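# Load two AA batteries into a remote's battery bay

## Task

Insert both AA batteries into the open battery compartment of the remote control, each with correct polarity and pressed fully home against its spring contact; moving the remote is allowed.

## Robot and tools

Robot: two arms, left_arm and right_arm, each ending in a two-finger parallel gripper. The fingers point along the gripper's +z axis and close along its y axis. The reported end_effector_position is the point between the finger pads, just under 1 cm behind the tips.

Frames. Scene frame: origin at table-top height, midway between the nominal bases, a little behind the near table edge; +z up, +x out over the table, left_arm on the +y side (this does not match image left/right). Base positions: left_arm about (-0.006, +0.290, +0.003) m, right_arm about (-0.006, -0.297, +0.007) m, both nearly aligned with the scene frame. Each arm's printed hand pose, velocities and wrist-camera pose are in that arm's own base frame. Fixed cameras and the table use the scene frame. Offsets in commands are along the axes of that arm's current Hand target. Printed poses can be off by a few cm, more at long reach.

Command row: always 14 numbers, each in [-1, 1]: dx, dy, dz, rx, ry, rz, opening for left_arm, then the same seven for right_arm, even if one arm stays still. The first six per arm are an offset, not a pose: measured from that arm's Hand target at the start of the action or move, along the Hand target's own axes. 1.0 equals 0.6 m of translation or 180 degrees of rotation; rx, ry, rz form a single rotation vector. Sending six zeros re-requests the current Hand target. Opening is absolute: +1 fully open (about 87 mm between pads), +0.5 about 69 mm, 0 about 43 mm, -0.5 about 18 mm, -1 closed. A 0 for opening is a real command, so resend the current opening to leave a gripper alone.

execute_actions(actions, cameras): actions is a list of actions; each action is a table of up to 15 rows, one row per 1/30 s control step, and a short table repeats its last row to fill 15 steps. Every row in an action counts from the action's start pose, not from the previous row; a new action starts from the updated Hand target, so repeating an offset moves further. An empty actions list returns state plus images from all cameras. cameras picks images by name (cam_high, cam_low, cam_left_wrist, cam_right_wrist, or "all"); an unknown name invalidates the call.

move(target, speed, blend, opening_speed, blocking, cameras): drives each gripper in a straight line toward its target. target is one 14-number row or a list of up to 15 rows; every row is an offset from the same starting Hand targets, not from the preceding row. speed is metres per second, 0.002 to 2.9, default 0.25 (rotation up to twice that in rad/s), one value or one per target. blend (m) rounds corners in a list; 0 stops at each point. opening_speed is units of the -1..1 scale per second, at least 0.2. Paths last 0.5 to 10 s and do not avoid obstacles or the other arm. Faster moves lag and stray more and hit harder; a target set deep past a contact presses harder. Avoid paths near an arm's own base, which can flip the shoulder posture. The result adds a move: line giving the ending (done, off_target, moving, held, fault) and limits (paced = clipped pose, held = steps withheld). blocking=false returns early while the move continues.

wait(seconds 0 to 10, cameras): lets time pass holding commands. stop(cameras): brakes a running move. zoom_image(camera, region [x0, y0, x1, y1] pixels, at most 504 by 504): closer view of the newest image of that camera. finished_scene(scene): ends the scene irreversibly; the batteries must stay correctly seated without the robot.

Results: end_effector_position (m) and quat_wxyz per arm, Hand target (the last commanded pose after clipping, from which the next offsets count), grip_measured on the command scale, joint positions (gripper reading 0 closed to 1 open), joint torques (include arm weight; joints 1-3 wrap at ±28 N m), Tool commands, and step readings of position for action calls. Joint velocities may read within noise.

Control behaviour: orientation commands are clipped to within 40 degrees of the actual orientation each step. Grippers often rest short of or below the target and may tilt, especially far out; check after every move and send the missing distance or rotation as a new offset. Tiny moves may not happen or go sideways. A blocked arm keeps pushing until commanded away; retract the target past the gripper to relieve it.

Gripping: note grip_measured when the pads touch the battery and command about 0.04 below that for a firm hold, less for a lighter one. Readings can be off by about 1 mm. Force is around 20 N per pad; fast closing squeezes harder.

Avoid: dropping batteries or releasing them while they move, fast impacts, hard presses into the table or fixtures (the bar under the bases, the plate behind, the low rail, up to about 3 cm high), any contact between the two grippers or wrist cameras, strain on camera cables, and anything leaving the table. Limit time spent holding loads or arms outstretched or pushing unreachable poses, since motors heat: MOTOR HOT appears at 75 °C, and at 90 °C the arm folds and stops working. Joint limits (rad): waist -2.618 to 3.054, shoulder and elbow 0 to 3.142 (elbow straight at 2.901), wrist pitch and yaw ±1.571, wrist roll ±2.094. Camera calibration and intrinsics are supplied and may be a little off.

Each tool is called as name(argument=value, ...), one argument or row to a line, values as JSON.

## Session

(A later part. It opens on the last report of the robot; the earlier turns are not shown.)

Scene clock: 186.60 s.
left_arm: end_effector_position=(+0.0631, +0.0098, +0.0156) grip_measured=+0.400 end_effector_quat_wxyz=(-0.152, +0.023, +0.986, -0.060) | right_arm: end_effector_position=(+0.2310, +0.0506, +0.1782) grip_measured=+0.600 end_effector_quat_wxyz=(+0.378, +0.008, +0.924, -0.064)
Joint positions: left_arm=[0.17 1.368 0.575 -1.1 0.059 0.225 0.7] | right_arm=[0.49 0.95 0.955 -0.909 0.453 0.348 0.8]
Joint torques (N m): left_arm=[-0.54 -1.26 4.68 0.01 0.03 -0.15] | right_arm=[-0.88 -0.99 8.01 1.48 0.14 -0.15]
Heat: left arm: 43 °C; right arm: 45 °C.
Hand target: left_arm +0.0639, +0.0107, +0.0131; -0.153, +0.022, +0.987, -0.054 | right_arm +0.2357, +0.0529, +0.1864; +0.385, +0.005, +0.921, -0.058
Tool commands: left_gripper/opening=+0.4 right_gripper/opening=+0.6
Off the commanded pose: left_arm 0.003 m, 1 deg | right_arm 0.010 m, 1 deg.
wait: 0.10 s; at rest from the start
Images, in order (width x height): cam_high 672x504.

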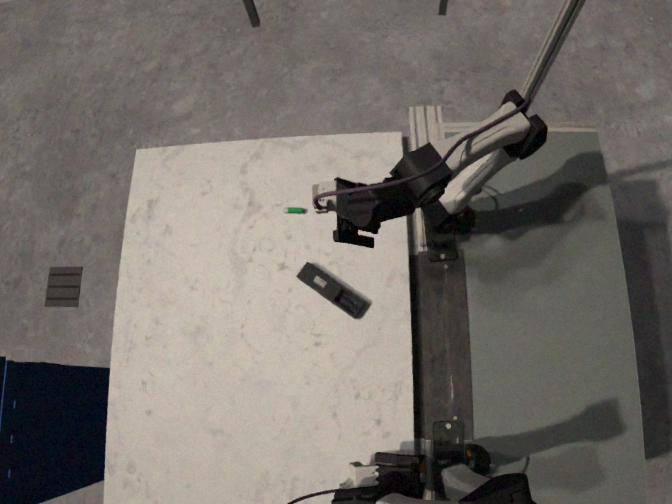

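move(
  target=[0.004,0.009,0.024,0,0.0,0.0,0.42,0,0,0,0,0,0,0.6],
  speed=0.04,
  cameras=["cam_low","cam_left_wrist","cam_high"],
)

zoom_image(
  camera="cam_high",
  region=[370, 420, 500, 504],
)

zoom_image(
  camera="cam_low",
  region=[240, 220, 380, 340],
)

Scene clock: 211.03 s.
left_arm: end_effector_position=(+0.0606, +0.0123, +0.0011) grip_measured=+0.420 end_effector_quat_wxyz=(-0.145, +0.019, +0.988, -0.057) | right_arm: end_effector_position=(+0.2310, +0.0506, +0.1782) grip_measured=+0.600 end_effector_quat_wxyz=(+0.378, +0.008, +0.924, -0.064)
Joint positions: left_arm=[0.189 1.384 0.526 -1.022 0.051 0.235 0.71] | right_arm=[0.49 0.95 0.955 -0.909 0.453 0.348 0.8]
Joint torques (N m): left_arm=[0.53 -1.22 4.3 -0.04 -0.04 0.06] | right_arm=[-0.88 -0.95 8.09 1.41 0.18 -0.17]
Heat: left arm: 42 °C; right arm: 45 °C.
Hand target: left_arm +0.0574, +0.0148, -0.0004; -0.153, +0.022, +0.987, -0.054 | right_arm +0.2357, +0.0529, +0.1864; +0.385, +0.005, +0.921, -0.058
Off the commanded pose: left_arm 0.004 m, 1 deg | right_arm 0.010 m, 1 deg.
move: done
camera_calibration:
cam_left_wrist: T_world_to_cam=[[-0.0119292, -0.99414, 0.107436, 0.0111208], [-0.3761, 0.104015, 0.920722, 0.038366], [-0.926502, -0.0294231, -0.375137, 0.198072], [0, 0, 0, 1]] pos_world=[0.198077, 0.0128929, 0.0377851]
Images, in order (width x height): cam_high 672x504, cam_low 672x504, cam_left_wrist 672x504.

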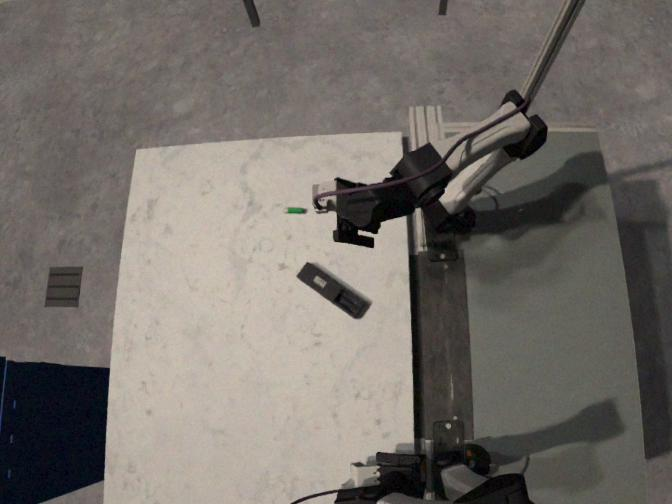

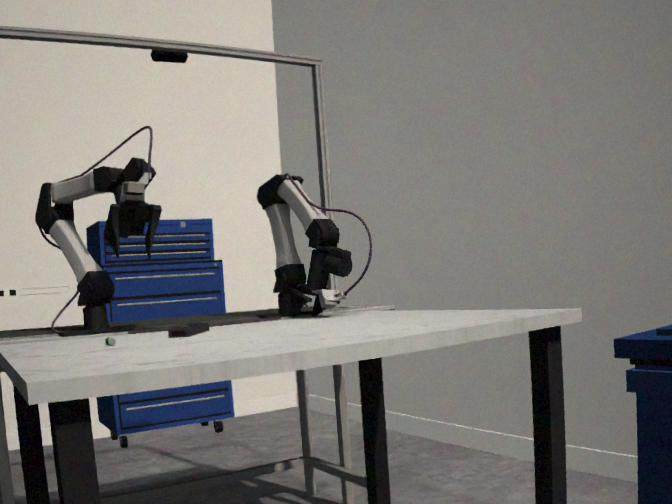

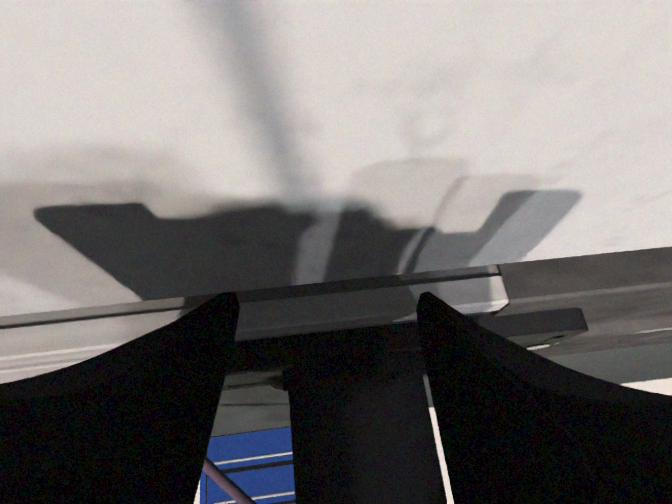

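Scaled by 3.877 from the camera's 672x504 image, which has a finer 960x720 frame.

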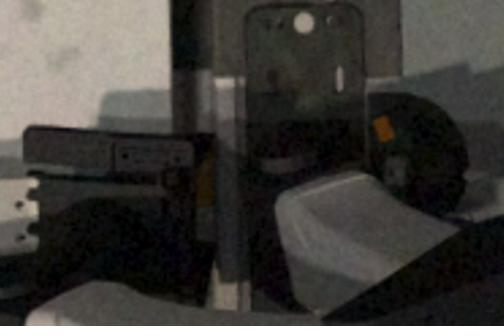

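Scaled by 3.600 from the camera's 672x504 image, which has a finer 960x720 frame.

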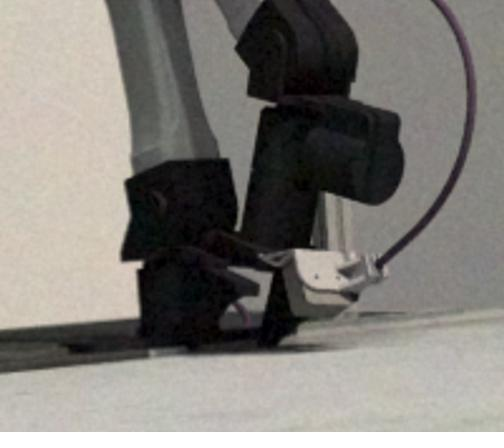

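move(
  target=[0.004,0.0,0.026,0,0.0,0.0,0.42,0,0,0,0,0,0,0.6],
  speed=0.04,
  cameras=["cam_low","cam_left_wrist","cam_high"],
)

zoom_image(
  camera="cam_high",
  region=[370, 420, 500, 504],
)

zoom_image(
  camera="cam_low",
  region=[240, 220, 380, 340],
)

Scene clock: 222.07 s.
left_arm: end_effector_position=(+0.0607, +0.0131, -0.0034) grip_measured=+0.420 end_effector_quat_wxyz=(-0.140, +0.020, +0.988, -0.054) | right_arm: end_effector_position=(+0.2310, +0.0506, +0.1782) grip_measured=+0.600 end_effector_quat_wxyz=(+0.378, +0.008, +0.924, -0.064)
Joint positions: left_arm=[0.189 1.384 0.51 -0.995 0.047 0.236 0.71] | right_arm=[0.49 0.95 0.955 -0.909 0.453 0.348 0.8]
Joint torques (N m): left_arm=[0.43 -0.36 0.68 0.32 0.05 0.06] | right_arm=[-0.96 -1.21 8.14 1.41 0.12 -0.2]
Heat: left arm: 41 °C; right arm: 45 °C.
Hand target: left_arm +0.0504, +0.0134, -0.0145; -0.153, +0.022, +0.987, -0.054 | right_arm +0.2357, +0.0529, +0.1864; +0.385, +0.005, +0.921, -0.058
Off the commanded pose: left_arm 0.015 m, 1 deg | right_arm 0.010 m, 1 deg.
move: off_target (left_arm)
camera_calibration:
cam_left_wrist: T_world_to_cam=[[-0.0152938, -0.99468, 0.101875, 0.0126098], [-0.385647, 0.0998717, 0.917225, 0.0430651], [-0.92252, -0.0252599, -0.385122, 0.196176], [0, 0, 0, 1]] pos_world=[0.197777, 0.0131971, 0.0347668]
Images, in order (width x height): cam_high 672x504, cam_low 672x504, cam_left_wrist 672x504.

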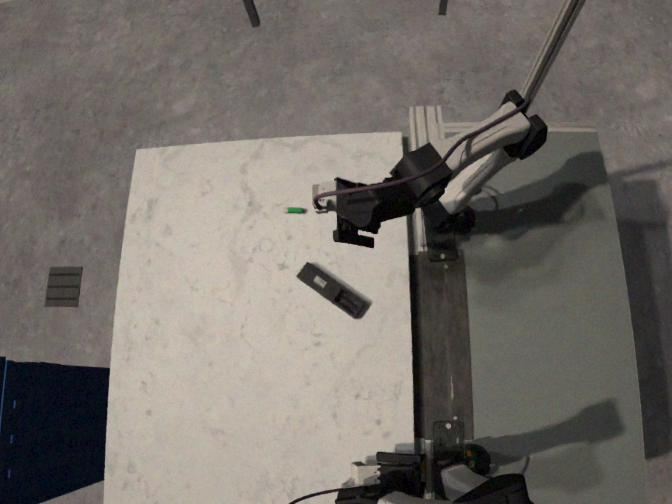

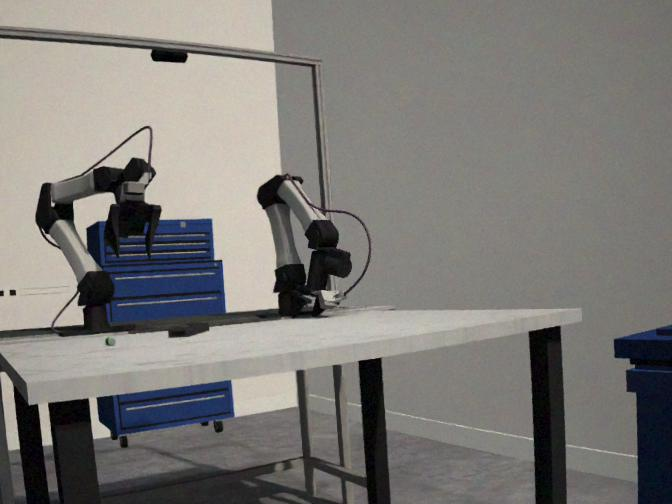

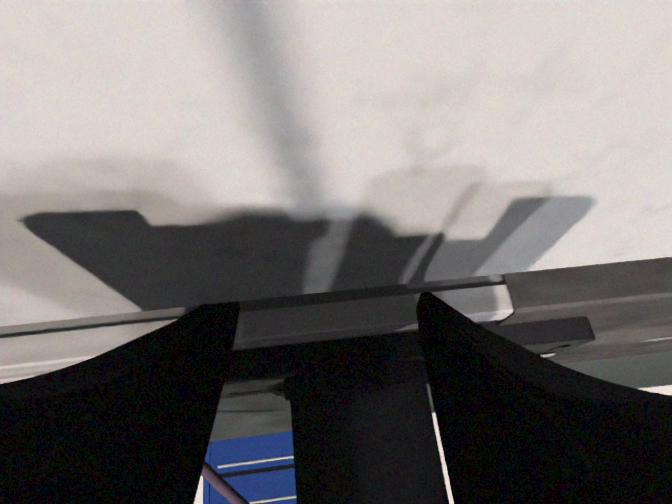

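Scaled by 3.877 from the camera's 672x504 image, which has a finer 960x720 frame.

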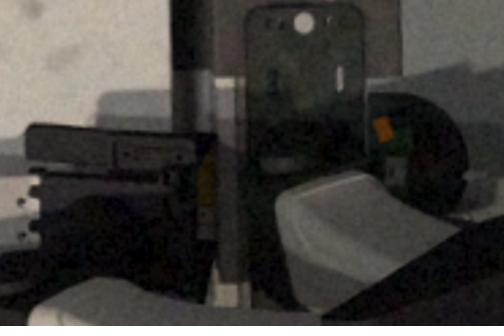

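Scaled by 3.600 from the camera's 672x504 image, which has a finer 960x720 frame.

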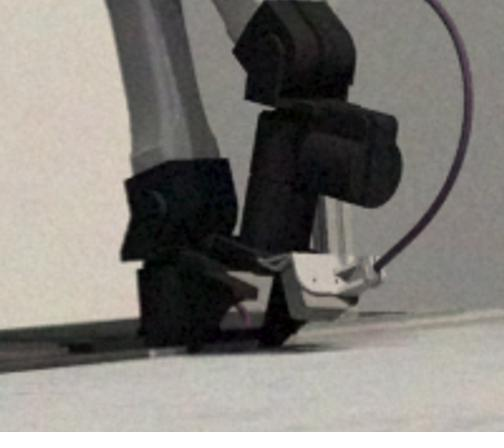

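move(
  target=[
    [-0.008,0.0,-0.038,0,0.0,0.0,0.42,0,0,0,0,0,0,0.6],
    [-0.008,0.0,-0.038,-0.034,0.0,-0.0101,0.42,0,0,0,0,0,0,0.6],
  ],
  speed=0.05,
  cameras=["cam_low","cam_left_wrist"],
)

zoom_image(
  camera="cam_left_wrist",
  region=[180, 230, 500, 360],
)

zoom_image(
  camera="cam_low",
  region=[250, 240, 370, 330],
)

Scene clock: 267.27 s.
left_arm: end_effector_position=(+0.0601, +0.0137, +0.0015) grip_measured=+0.420 end_effector_quat_wxyz=(-0.154, +0.018, +0.988, -0.008) | right_arm: end_effector_position=(+0.2310, +0.0506, +0.1782) grip_measured=+0.600 end_effector_quat_wxyz=(+0.378, +0.008, +0.924, -0.064)
Joint positions: left_arm=[0.091 1.384 0.524 -1.02 -0.017 0.124 0.71] | right_arm=[0.49 0.95 0.955 -0.909 0.453 0.348 0.8]
Joint torques (N m): left_arm=[-0.49 -2.99 6.08 -0.26 -0.07 -0.17] | right_arm=[-0.91 -1.01 8.17 1.46 0.16 -0.19]
Heat: left arm: 39 °C; right arm: 46 °C.
Hand target: left_arm +0.0619, +0.0154, +0.0057; -0.152, +0.014, +0.988, +0.001 | right_arm +0.2357, +0.0529, +0.1864; +0.385, +0.005, +0.921, -0.058
Off the commanded pose: left_arm 0.005 m, 1 deg | right_arm 0.010 m, 1 deg.
move: done
camera_calibration:
cam_left_wrist: T_world_to_cam=[[-0.0236128, -0.999669, 0.0101715, 0.0134162], [-0.361202, 0.018018, 0.932313, 0.0380321], [-0.932188, 0.0183405, -0.361508, 0.197419], [0, 0, 0, 1]] pos_world=[0.198086, 0.00910571, 0.0357745]
Images, in order (width x height): cam_low 672x504, cam_left_wrist 672x504.

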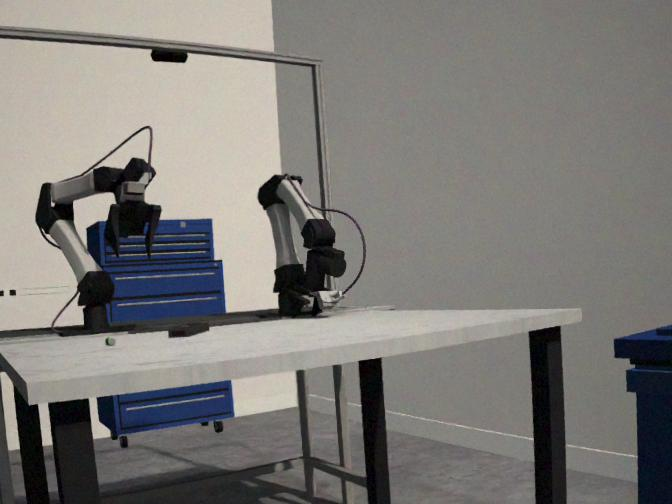

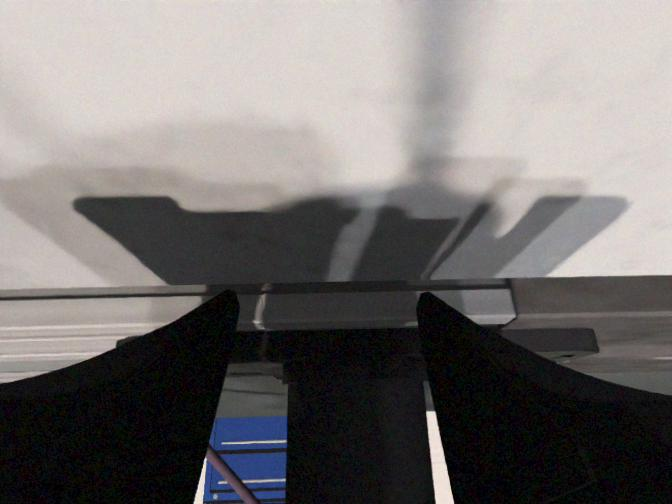

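Scaled by 1.575 from the camera's 672x504 image, which has a finer 960x720 frame.

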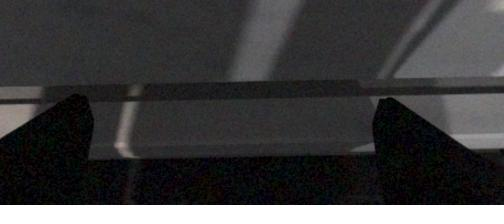

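Scaled by 4.200 from the camera's 672x504 image, which has a finer 960x720 frame.

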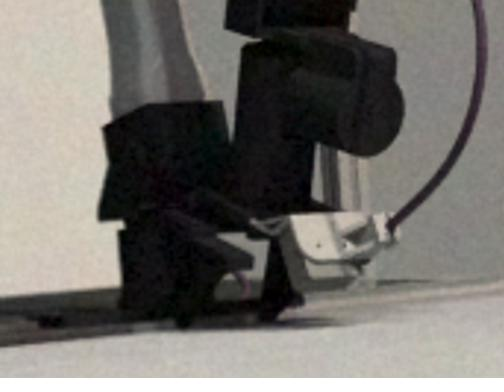

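execute_actions(
  actions=[],
)

Scene clock: 286.30 s.
left_arm: end_effector_position=(+0.0601, +0.0137, +0.0015) grip_measured=+0.420 end_effector_quat_wxyz=(-0.154, +0.017, +0.988, -0.008) | right_arm: end_effector_position=(+0.2310, +0.0506, +0.1782) grip_measured=+0.600 end_effector_quat_wxyz=(+0.378, +0.008, +0.924, -0.064)
Joint positions: left_arm=[0.091 1.384 0.524 -1.02 -0.018 0.123 0.71] | right_arm=[0.49 0.95 0.955 -0.909 0.453 0.348 0.8]
Joint velocities: within noise
Joint torques (N m): left_arm=[-0.47 -3 6.08 -0.26 -0.08 -0.2] | right_arm=[-0.83 -1.14 8.32 1.45 0.15 -0.22]
Heat: left arm: 39 °C; right arm: 46 °C.
Hand target: left_arm +0.0619, +0.0154, +0.0057; -0.152, +0.014, +0.988, +0.001 | right_arm +0.2357, +0.0529, +0.1864; +0.385, +0.005, +0.921, -0.058
Tool commands: left_gripper/opening=+0.42 right_gripper/opening=+0.6
Off the commanded pose: left_arm 0.005 m, 1 deg | right_arm 0.010 m, 1 deg.
camera_calibration:
cam_left_wrist: T_world_to_cam=[[-0.0230373, -0.999689, 0.00954144, 0.0134213], [-0.361136, 0.017221, 0.932354, 0.0379863], [-0.932228, 0.0180331, -0.361421, 0.197332], [0, 0, 0, 1]] pos_world=[0.197986, 0.00920444, 0.035775]
cam_right_wrist: T_world_to_cam=[[-0.0441671, -0.992568, 0.11339, 0.0363377], [-0.995417, 0.0533595, 0.079357, 0.235495], [-0.0848176, -0.109365, -0.990376, 0.347307], [0, 0, 0, 1]] pos_world=[0.265478, 0.061485, 0.321157]

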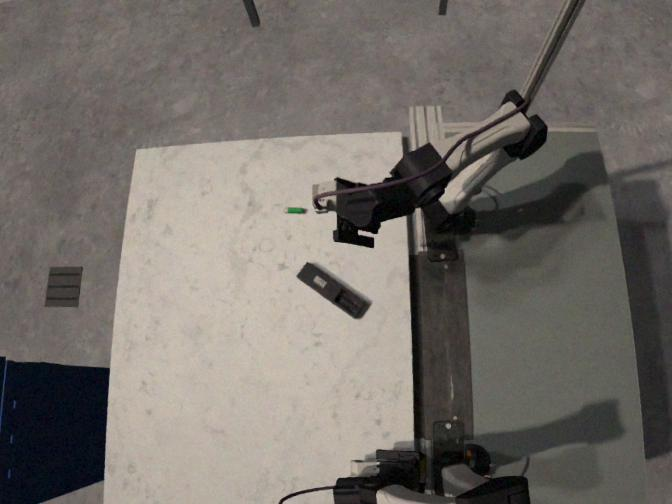

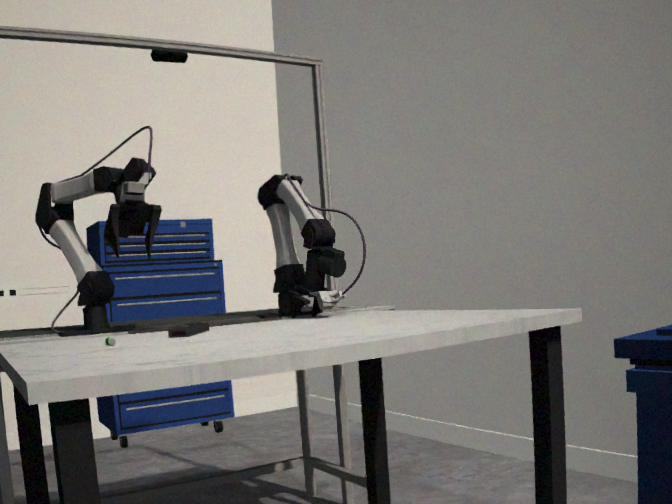

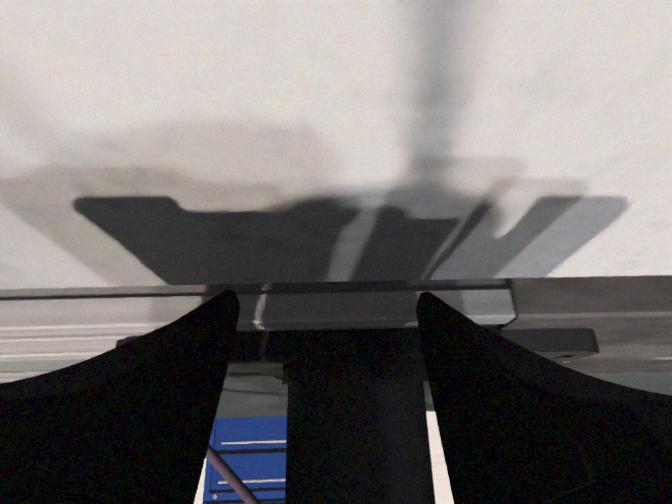

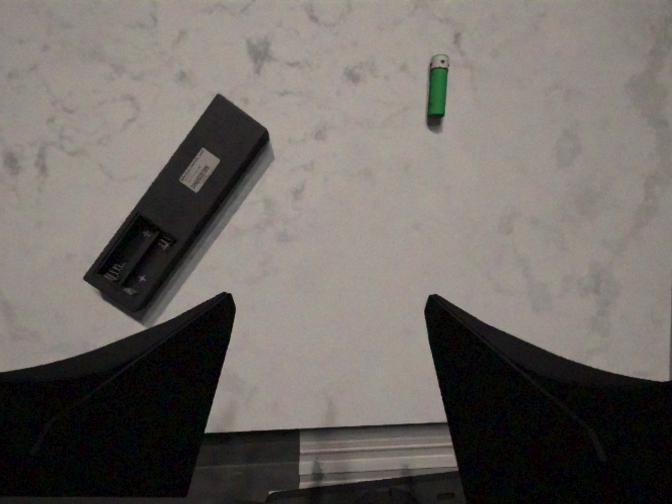

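move(
  target=[0.0159, 0, 0.0049, 0, 0, 0, 0.42, 0, 0, 0, 0, 0, 0, 0.6],
  speed=0.06,
)

zoom_image(
  camera="cam_high",
  region=[370, 420, 500, 504],
)

Scene clock: 301.90 s.
left_arm: end_effector_position=(+0.0598, +0.0143, +0.0034) grip_measured=+0.420 end_effector_quat_wxyz=(-0.142, +0.017, +0.990, -0.005) | right_arm: end_effector_position=(+0.2310, +0.0506, +0.1782) grip_measured=+0.600 end_effector_quat_wxyz=(+0.378, +0.008, +0.924, -0.064)
Joint positions: left_arm=[0.091 1.342 0.516 -1.029 -0.021 0.123 0.71] | right_arm=[0.49 0.95 0.955 -0.909 0.453 0.348 0.8]
Joint torques (N m): left_arm=[0.05 -3.03 4.05 -0.26 -0.06 -0.13] | right_arm=[-1.05 -1.13 8.02 1.49 0.15 -0.24]
Heat: left arm: 39 °C; right arm: 46 °C.
Hand target: left_arm +0.0518, +0.0157, +0.0057; -0.152, +0.014, +0.988, +0.001 | right_arm +0.2357, +0.0529, +0.1864; +0.385, +0.005, +0.921, -0.058
Off the commanded pose: left_arm 0.008 m, 1 deg | right_arm 0.010 m, 1 deg.
move: done

Scaled by 3.877 from the camera's 672x504 image, which has a finer 960x720 frame.
This view is cut from an older image: the scene may have changed since it was taken.

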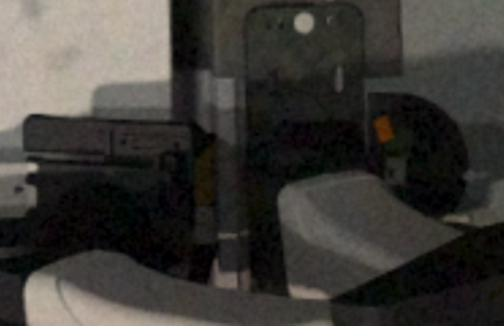

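move(
  target=[0.0125, 0, 0.004, 0, 0, 0, 0.42, 0, 0, 0, 0, 0, 0, 0.6],
  speed=0.06,
  cameras=["cam_left_wrist","cam_low","cam_high"],
)

zoom_image(
  camera="cam_low",
  region=[240, 220, 380, 340],
)

zoom_image(
  camera="cam_high",
  region=[370, 420, 500, 504],
)

Scene clock: 305.73 s.
left_arm: end_effector_position=(+0.0594, +0.0146, +0.0017) grip_measured=+0.420 end_effector_quat_wxyz=(-0.127, +0.017, +0.992, -0.002) | right_arm: end_effector_position=(+0.2310, +0.0506, +0.1782) grip_measured=+0.600 end_effector_quat_wxyz=(+0.378, +0.008, +0.924, -0.064)
Joint positions: left_arm=[0.091 1.304 0.497 -1.018 -0.023 0.123 0.71] | right_arm=[0.49 0.95 0.955 -0.909 0.453 0.348 0.8]
Joint torques (N m): left_arm=[0.49 -2.52 3.69 -0.39 -0.05 -0.08] | right_arm=[-0.64 -0.94 8.13 1.47 0.17 -0.17]
Heat: left arm: 39 °C; right arm: 46 °C.
Hand target: left_arm +0.0440, +0.0159, +0.0057; -0.152, +0.014, +0.988, +0.001 | right_arm +0.2357, +0.0529, +0.1864; +0.385, +0.005, +0.921, -0.058
Off the commanded pose: left_arm 0.016 m, 3 deg | right_arm 0.010 m, 1 deg.
move: off_target (left_arm)
camera_calibration:
cam_left_wrist: T_world_to_cam=[[-0.0248584, -0.999689, -0.00214709, 0.0144511], [-0.411081, 0.00826417, 0.911561, 0.0405699], [-0.91126, 0.0235426, -0.411158, 0.195601], [0, 0, 0, 1]] pos_world=[0.19528, 0.00950642, 0.043472]
Images, in order (width x height): cam_high 672x504, cam_low 672x504, cam_left_wrist 672x504.

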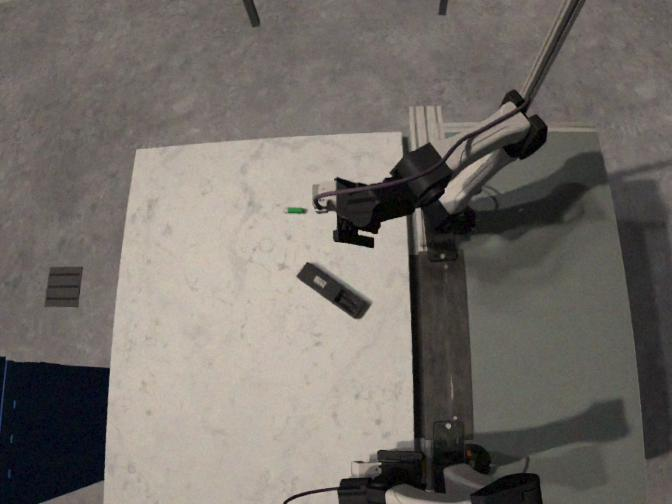

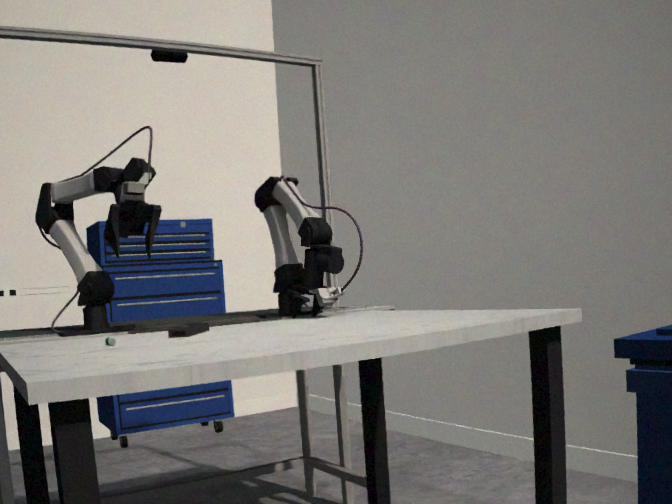

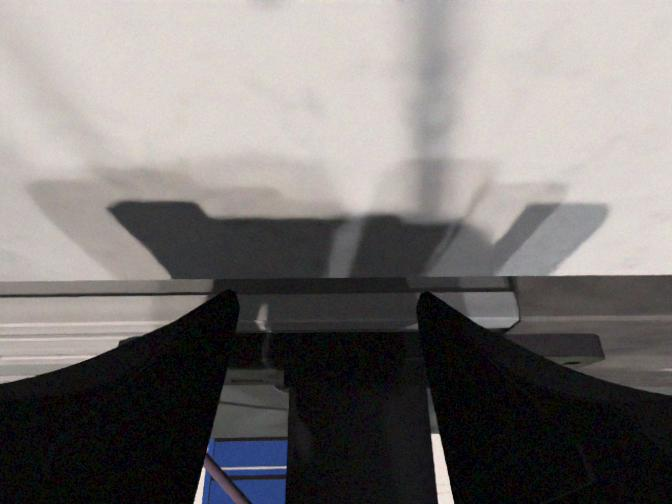

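Scaled by 3.600 from the camera's 672x504 image, which has a finer 960x720 frame.

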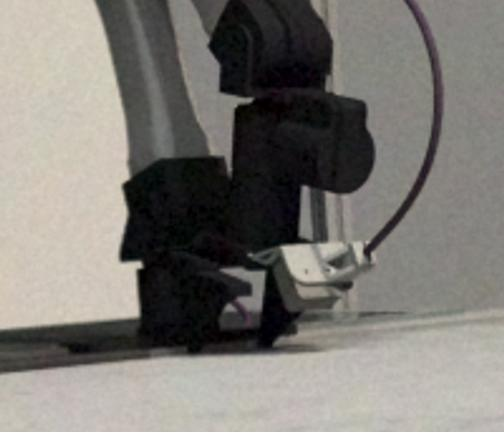

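Scaled by 3.877 from the camera's 672x504 image, which has a finer 960x720 frame.

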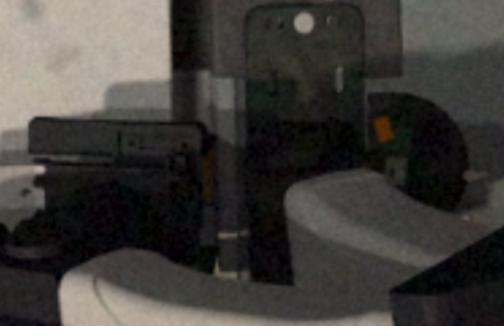

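move(
  target=[-0.0075, 0, 0.024, 0, 0, 0, 0.42, 0, 0, 0, 0, 0, 0, 0.6],
  speed=0.04,
)

Scene clock: 325.27 s.
left_arm: end_effector_position=(+0.0590, +0.0149, -0.0072) grip_measured=+0.420 end_effector_quat_wxyz=(-0.123, +0.017, +0.992, -0.001) | right_arm: end_effector_position=(+0.2310, +0.0506, +0.1782) grip_measured=+0.600 end_effector_quat_wxyz=(+0.378, +0.008, +0.924, -0.064)
Joint positions: left_arm=[0.091 1.318 0.468 -0.966 -0.025 0.123 0.71] | right_arm=[0.49 0.95 0.955 -0.909 0.453 0.348 0.8]
Joint torques (N m): left_arm=[0.44 -0.01 2.82 -0.09 -0.03 -0.07] | right_arm=[-0.99 -1.16 8.01 1.51 0.05 -0.15]
Heat: left arm: 39 °C; right arm: 47 °C.
Hand target: left_arm +0.0440, +0.0159, -0.0094; -0.152, +0.014, +0.988, +0.001 | right_arm +0.2357, +0.0529, +0.1864; +0.385, +0.005, +0.921, -0.058
Off the commanded pose: left_arm 0.015 m, 3 deg | right_arm 0.010 m, 1 deg.
move: off_target (left_arm)

move(
  target=[-0.0045, 0, 0.0143, 0, 0, 0, 0.42, 0, 0, 0, 0, 0, 0, 0.6],
  speed=0.04,
  cameras=["cam_left_wrist","cam_high"],
)

zoom_image(
  camera="cam_high",
  region=[370, 420, 500, 504],
)

zoom_image(
  camera="cam_left_wrist",
  region=[180, 250, 480, 420],
)

Scene clock: 328.73 s.
left_arm: end_effector_position=(+0.0592, +0.0150, -0.0082) grip_measured=+0.420 end_effector_quat_wxyz=(-0.128, +0.017, +0.992, -0.001) | right_arm: end_effector_position=(+0.2310, +0.0506, +0.1782) grip_measured=+0.600 end_effector_quat_wxyz=(+0.378, +0.008, +0.924, -0.064)
Joint positions: left_arm=[0.091 1.336 0.471 -0.961 -0.026 0.122 0.71] | right_arm=[0.49 0.95 0.955 -0.909 0.453 0.348 0.8]
Joint torques (N m): left_arm=[0.39 0.58 0.68 0.27 -0.02 -0.06] | right_arm=[-1.01 -1.16 7.98 1.46 0.11 -0.22]
Heat: left arm: 39 °C; right arm: 47 °C.
Hand target: left_arm +0.0440, +0.0159, -0.0184; -0.152, +0.014, +0.988, +0.001 | right_arm +0.2357, +0.0529, +0.1864; +0.385, +0.005, +0.921, -0.058
Off the commanded pose: left_arm 0.018 m, 3 deg | right_arm 0.010 m, 1 deg.
move: off_target (left_arm)
camera_calibration:
cam_left_wrist: T_world_to_cam=[[-0.0242664, -0.999695, -0.00460118, 0.0146895], [-0.410231, 0.00576047, 0.911963, 0.0495342], [-0.911659, 0.0240176, -0.410246, 0.191303], [0, 0, 0, 1]] pos_world=[0.19508, 0.00980504, 0.0333754]
Images, in order (width x height): cam_high 672x504, cam_left_wrist 672x504.

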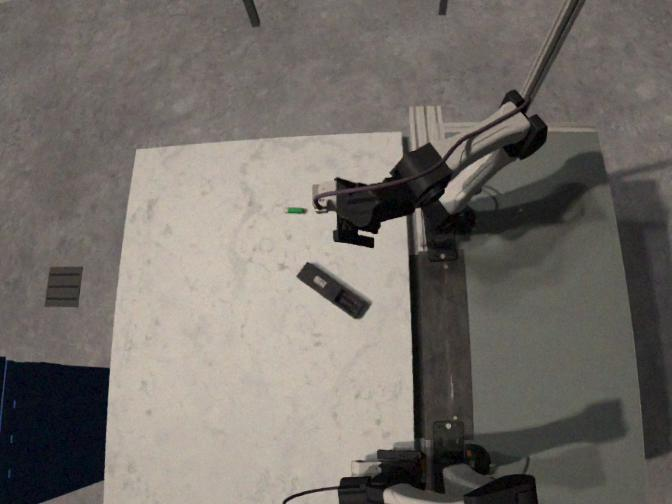

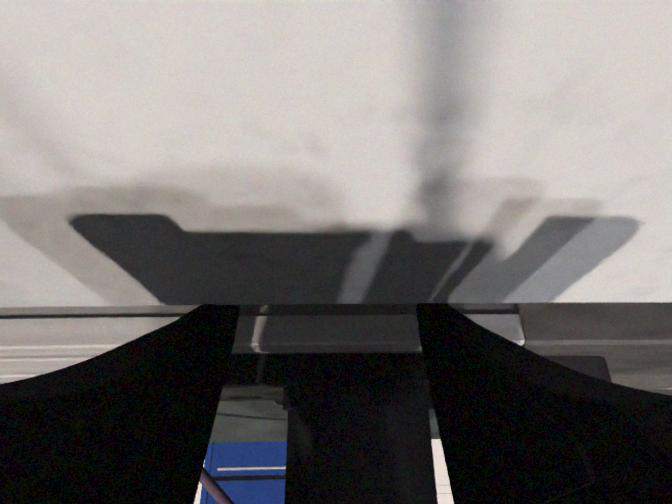

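Scaled by 3.877 from the camera's 672x504 image, which has a finer 960x720 frame.

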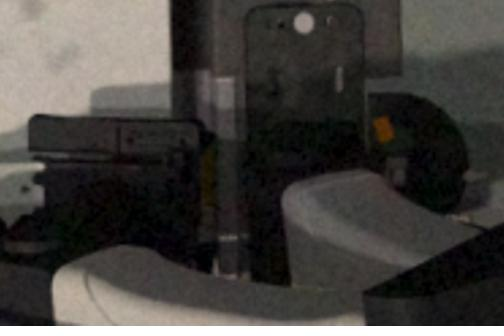

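Scaled by 1.680 from the camera's 672x504 image, which has a finer 960x720 frame.

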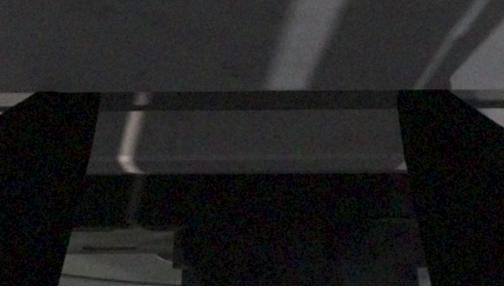

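zoom_image(
  camera="cam_high",
  region=[400, 440, 450, 490],
)

zoom_image(
  camera="cam_left_wrist",
  region=[220, 290, 440, 400],
)

Scaled by 10.080 from the camera's 672x504 image, which has a finer 960x720 frame.

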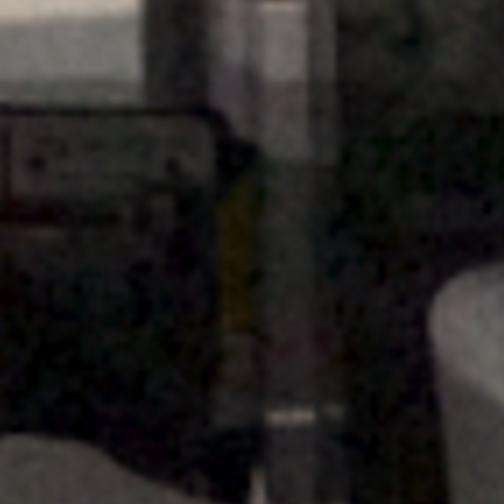

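Scaled by 2.291 from the camera's 672x504 image, which has a finer 960x720 frame.

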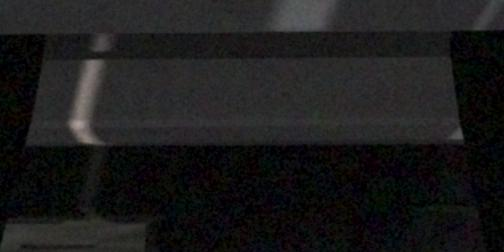

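move(
  target=[-0.0131, 0, -0.0251, 0, 0, 0, 0.8, 0, 0, 0, 0, 0, 0, 0.6],
  speed=0.06,
)

Scene clock: 358.33 s.
left_arm: end_effector_position=(+0.0602, +0.0074, -0.0050) grip_measured=+0.799 end_effector_quat_wxyz=(-0.139, +0.009, +0.990, -0.019) | right_arm: end_effector_position=(+0.2310, +0.0506, +0.1782) grip_measured=+0.600 end_effector_quat_wxyz=(+0.378, +0.008, +0.924, -0.064)
Joint positions: left_arm=[0.085 1.364 0.494 -0.982 0.012 0.105 0.899] | right_arm=[0.49 0.95 0.955 -0.909 0.453 0.348 0.8]
Joint torques (N m): left_arm=[0.02 -0.32 4.52 -0.03 -0.38 0.01] | right_arm=[-1.07 -1.05 8.29 1.47 0.15 -0.19]
Heat: left arm: 38 °C; right arm: 47 °C.
Hand target: left_arm +0.0559, +0.0155, -0.0064; -0.152, +0.014, +0.988, +0.001 | right_arm +0.2357, +0.0529, +0.1864; +0.385, +0.005, +0.921, -0.058
Off the commanded pose: left_arm 0.009 m, 3 deg | right_arm 0.010 m, 1 deg.
move: off_target (left_arm)

execute_actions(
  actions=[],
)

zoom_image(
  camera="cam_left_wrist",
  region=[150, 260, 520, 440],
)

zoom_image(
  camera="cam_low",
  region=[270, 250, 350, 330],
)

zoom_image(
  camera="cam_high",
  region=[380, 420, 460, 500],
)

Scene clock: 365.30 s.
left_arm: end_effector_position=(+0.0602, +0.0074, -0.0050) grip_measured=+0.799 end_effector_quat_wxyz=(-0.139, +0.009, +0.990, -0.019) | right_arm: end_effector_position=(+0.2310, +0.0506, +0.1782) grip_measured=+0.600 end_effector_quat_wxyz=(+0.378, +0.008, +0.924, -0.064)
Joint positions: left_arm=[0.085 1.364 0.494 -0.982 0.012 0.105 0.899] | right_arm=[0.49 0.95 0.955 -0.909 0.453 0.348 0.8]
Joint velocities: within noise
Joint torques (N m): left_arm=[0.03 -0.34 4.49 -0.03 -0.37 0.01] | right_arm=[-0.77 -1.25 8.27 1.47 0.09 -0.19]
Heat: left arm: 38 °C; right arm: 47 °C.
Hand target: left_arm +0.0559, +0.0155, -0.0064; -0.152, +0.014, +0.988, +0.001 | right_arm +0.2357, +0.0529, +0.1864; +0.385, +0.005, +0.921, -0.058
Tool commands: left_gripper/opening=+0.8 right_gripper/opening=+0.6
Off the commanded pose: left_arm 0.009 m, 3 deg | right_arm 0.010 m, 1 deg.
camera_calibration:
cam_left_wrist: T_world_to_cam=[[-0.00311661, -0.99955, 0.029835, 0.00607786], [-0.389604, 0.0286913, 0.920535, 0.045793], [-0.920977, -0.0087549, -0.389518, 0.194695], [0, 0, 0, 1]] pos_world=[0.19717, 0.0064658, 0.0335018]
cam_right_wrist: T_world_to_cam=[[-0.0441671, -0.992568, 0.11339, 0.0363377], [-0.995417, 0.0533595, 0.079357, 0.235495], [-0.0848176, -0.109365, -0.990376, 0.347307], [0, 0, 0, 1]] pos_world=[0.265478, 0.061485, 0.321157]

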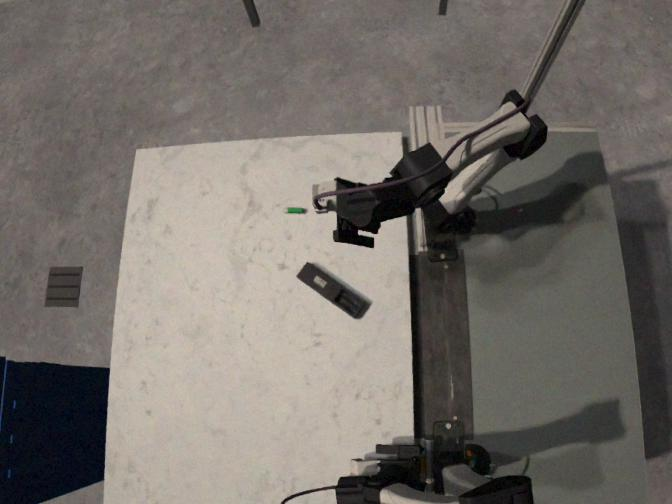

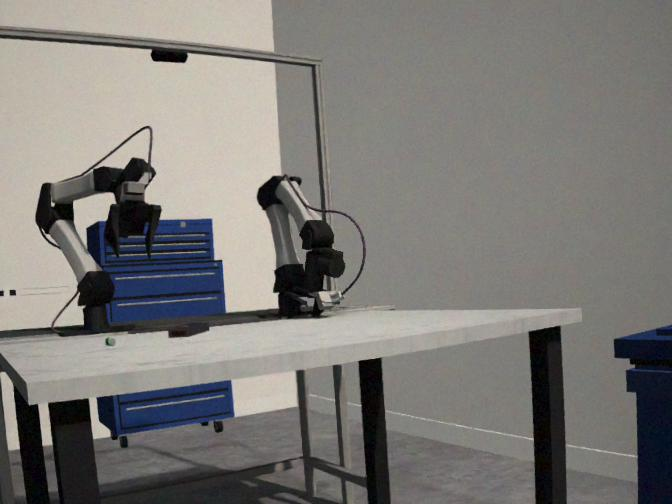

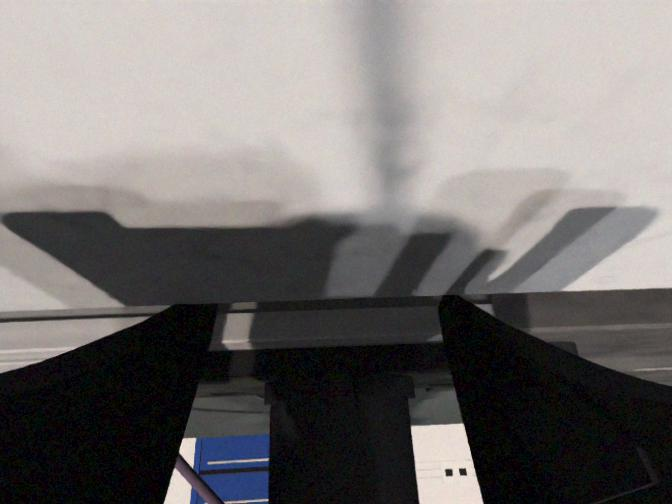

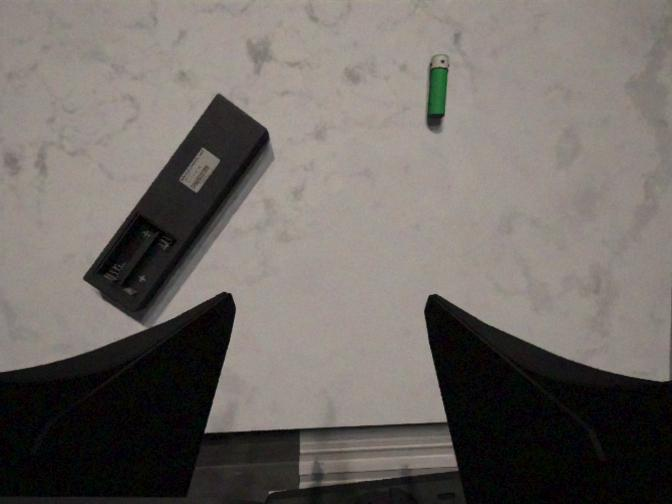

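Scaled by 1.362 from the camera's 672x504 image, which has a finer 960x720 frame.

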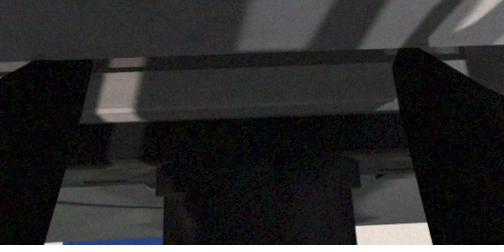

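Scaled by 6.300 from the camera's 672x504 image, which has a finer 960x720 frame.

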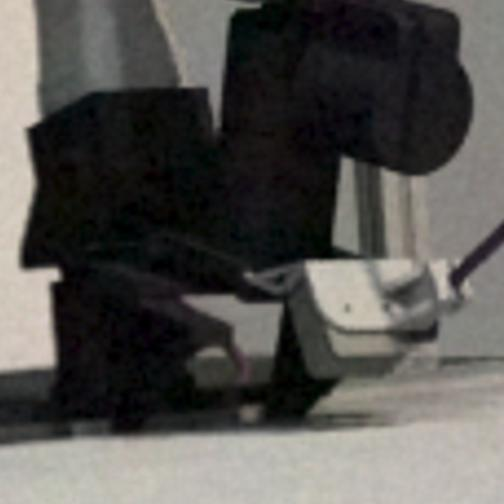

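Scaled by 6.300 from the camera's 672x504 image, which has a finer 960x720 frame.

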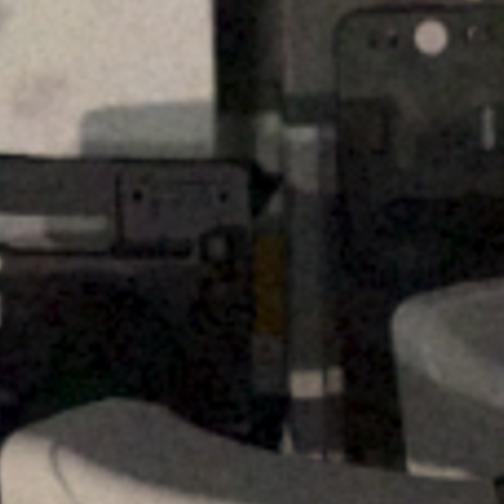

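move(
  target=[
    [0.0065, -0.006, -0.021, 0, 0, 0, 0.6, 0, 0, 0, 0, 0, 0, 0.6],
    [0, -0.006, 0, 0, 0, 0, 0.6, 0, 0, 0, 0, 0, 0, 0.6],
  ],
  speed=0.06,
)

Scene clock: 384.37 s.
left_arm: end_effector_position=(+0.0599, +0.0114, -0.0053) grip_measured=+0.600 end_effector_quat_wxyz=(-0.143, +0.017, +0.990, -0.004) | right_arm: end_effector_position=(+0.2310, +0.0506, +0.1782) grip_measured=+0.600 end_effector_quat_wxyz=(+0.378, +0.008, +0.924, -0.064)
Joint positions: left_arm=[0.071 1.373 0.495 -0.98 -0.016 0.103 0.8] | right_arm=[0.49 0.95 0.955 -0.909 0.453 0.348 0.8]
Joint torques (N m): left_arm=[-0.46 -1.05 4.19 -0.07 -0.02 -0.2] | right_arm=[-0.8 -0.95 7.83 1.42 0.16 -0.16]
Heat: left arm: 37 °C; right arm: 47 °C.
Hand target: left_arm +0.0558, +0.0120, -0.0064; -0.152, +0.014, +0.988, +0.001 | right_arm +0.2357, +0.0529, +0.1864; +0.385, +0.005, +0.921, -0.058
Off the commanded pose: left_arm 0.004 m, 1 deg | right_arm 0.010 m, 1 deg.
move: done

move(
  target=[0.0006, 0, 0.0203, 0, 0, 0, 0.6, 0, 0, 0, 0, 0, 0, 0.6],
  speed=0.04,
)

Scene clock: 389.47 s.
left_arm: end_effector_position=(+0.0609, +0.0112, -0.0069) grip_measured=+0.600 end_effector_quat_wxyz=(-0.141, +0.014, +0.990, -0.002) | right_arm: end_effector_position=(+0.2310, +0.0506, +0.1782) grip_measured=+0.600 end_effector_quat_wxyz=(+0.378, +0.008, +0.924, -0.064)
Joint positions: left_arm=[0.067 1.376 0.492 -0.969 -0.018 0.093 0.8] | right_arm=[0.49 0.95 0.955 -0.909 0.453 0.348 0.8]
Joint torques (N m): left_arm=[-0.05 0.03 1.03 0.35 0.01 -0.05] | right_arm=[-0.85 -0.95 7.98 1.36 0.13 -0.16]
Heat: left arm: 37 °C; right arm: 47 °C.
Hand target: left_arm +0.0519, +0.0121, -0.0179; -0.152, +0.014, +0.988, +0.001 | right_arm +0.2357, +0.0529, +0.1864; +0.385, +0.005, +0.921, -0.058
Off the commanded pose: left_arm 0.014 m, 1 deg | right_arm 0.010 m, 1 deg.
move: off_target (left_arm)

wait(
  seconds=0.1,
  cameras=["cam_low", "cam_left_wrist", "cam_high"],
)

zoom_image(
  camera="cam_low",
  region=[272, 265, 332, 325],
)

zoom_image(
  camera="cam_high",
  region=[395, 435, 455, 495],
)

Scene clock: 443.30 s.
left_arm: end_effector_position=(+0.0609, +0.0112, -0.0069) grip_measured=+0.600 end_effector_quat_wxyz=(-0.141, +0.014, +0.990, -0.002) | right_arm: end_effector_position=(+0.2310, +0.0506, +0.1782) grip_measured=+0.600 end_effector_quat_wxyz=(+0.378, +0.008, +0.924, -0.064)
Joint positions: left_arm=[0.067 1.376 0.492 -0.969 -0.018 0.093 0.8] | right_arm=[0.49 0.95 0.955 -0.909 0.453 0.348 0.8]
Joint torques (N m): left_arm=[-0.08 0.03 1.02 0.36 -0.01 -0.06] | right_arm=[-0.51 -0.94 8.05 1.46 0.12 -0.18]
Heat: left arm: 36 °C; right arm: 48 °C.
Hand target: left_arm +0.0519, +0.0121, -0.0179; -0.152, +0.014, +0.988, +0.001 | right_arm +0.2357, +0.0529, +0.1864; +0.385, +0.005, +0.921, -0.058
Tool commands: left_gripper/opening=+0.6 right_gripper/opening=+0.6
Off the commanded pose: left_arm 0.014 m, 1 deg | right_arm 0.010 m, 1 deg.
wait: 0.10 s; at rest from the start
camera_calibration:
cam_left_wrist: T_world_to_cam=[[-0.018564, -0.999824, -0.00255981, 0.0106454], [-0.386751, 0.0048199, 0.922172, 0.0477929], [-0.921997, 0.0181092, -0.386773, 0.194358], [0, 0, 0, 1]] pos_world=[0.197879, 0.00689348, 0.0311263]
Images, in order (width x height): cam_high 672x504, cam_low 672x504, cam_left_wrist 672x504.

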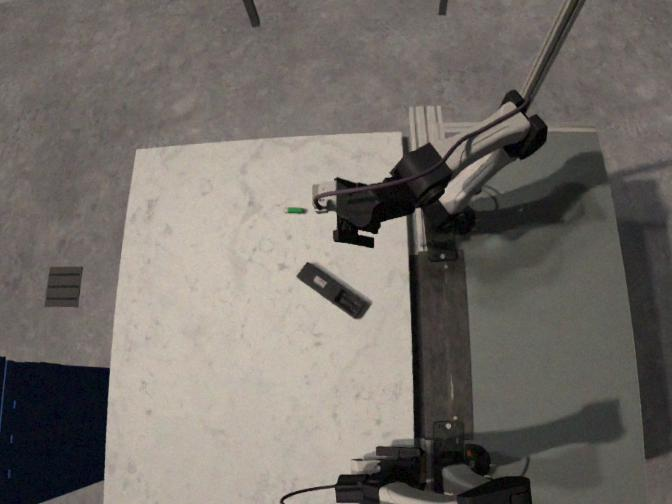

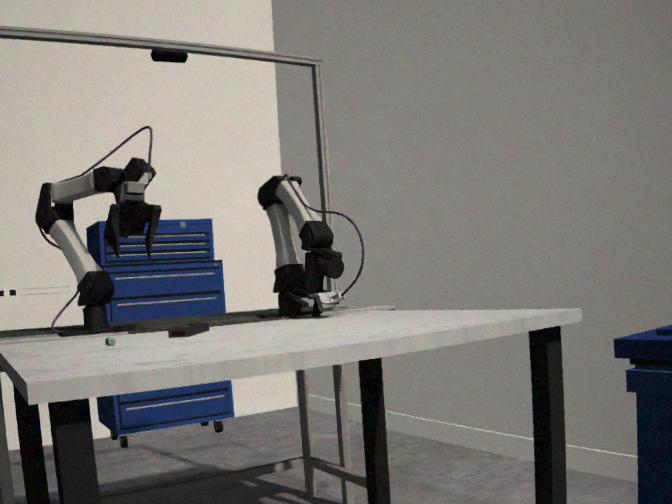

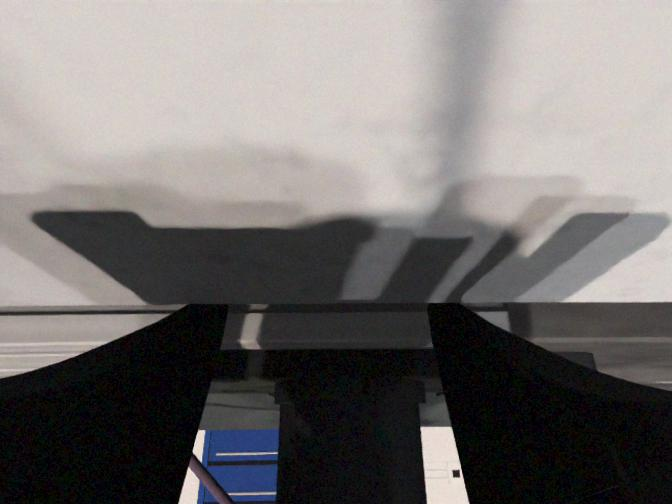

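Scaled by 8.400 from the camera's 672x504 image, which has a finer 960x720 frame.

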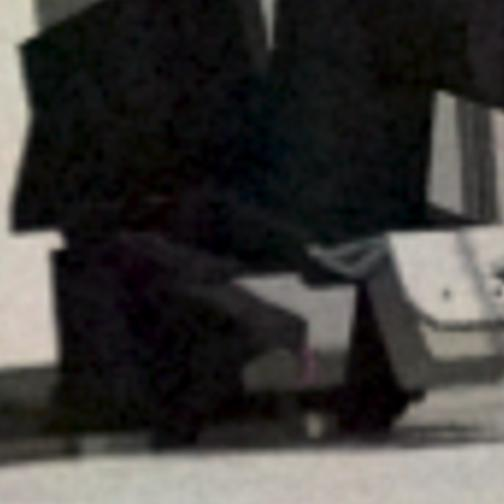

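Scaled by 8.400 from the camera's 672x504 image, which has a finer 960x720 frame.

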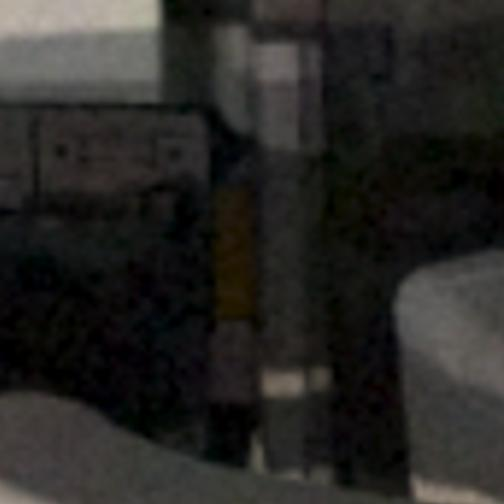

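move(
  target=[
    [0.006, -0.0055, -0.0191, 0, 0, 0, 0.6, 0, 0, 0, 0, 0, 0, 0.6],
    [0.006, -0.0108, -0.0191, 0, 0, 0, 0.6, 0, 0, 0, 0, 0, 0, 0.6],
  ],
  speed=0.06,
)

Scene clock: 452.90 s.
left_arm: end_effector_position=(+0.0596, +0.0104, -0.0065) grip_measured=+0.600 end_effector_quat_wxyz=(-0.144, +0.019, +0.989, +0.009) | right_arm: end_effector_position=(+0.2310, +0.0506, +0.1782) grip_measured=+0.600 end_effector_quat_wxyz=(+0.378, +0.008, +0.924, -0.064)
Joint positions: left_arm=[0.033 1.376 0.49 -0.973 -0.032 0.068 0.8] | right_arm=[0.49 0.95 0.955 -0.909 0.453 0.348 0.8]
Joint torques (N m): left_arm=[-0.65 -2.95 3.4 -0.2 0.26 -0.23] | right_arm=[-1.02 -1.09 8.17 1.46 0.2 -0.2]
Heat: left arm: 36 °C; right arm: 48 °C.
Hand target: left_arm +0.0517, +0.0056, -0.0059; -0.152, +0.014, +0.988, +0.001 | right_arm +0.2357, +0.0529, +0.1864; +0.385, +0.005, +0.921, -0.058
Off the commanded pose: left_arm 0.009 m, 1 deg | right_arm 0.010 m, 1 deg.
move: done


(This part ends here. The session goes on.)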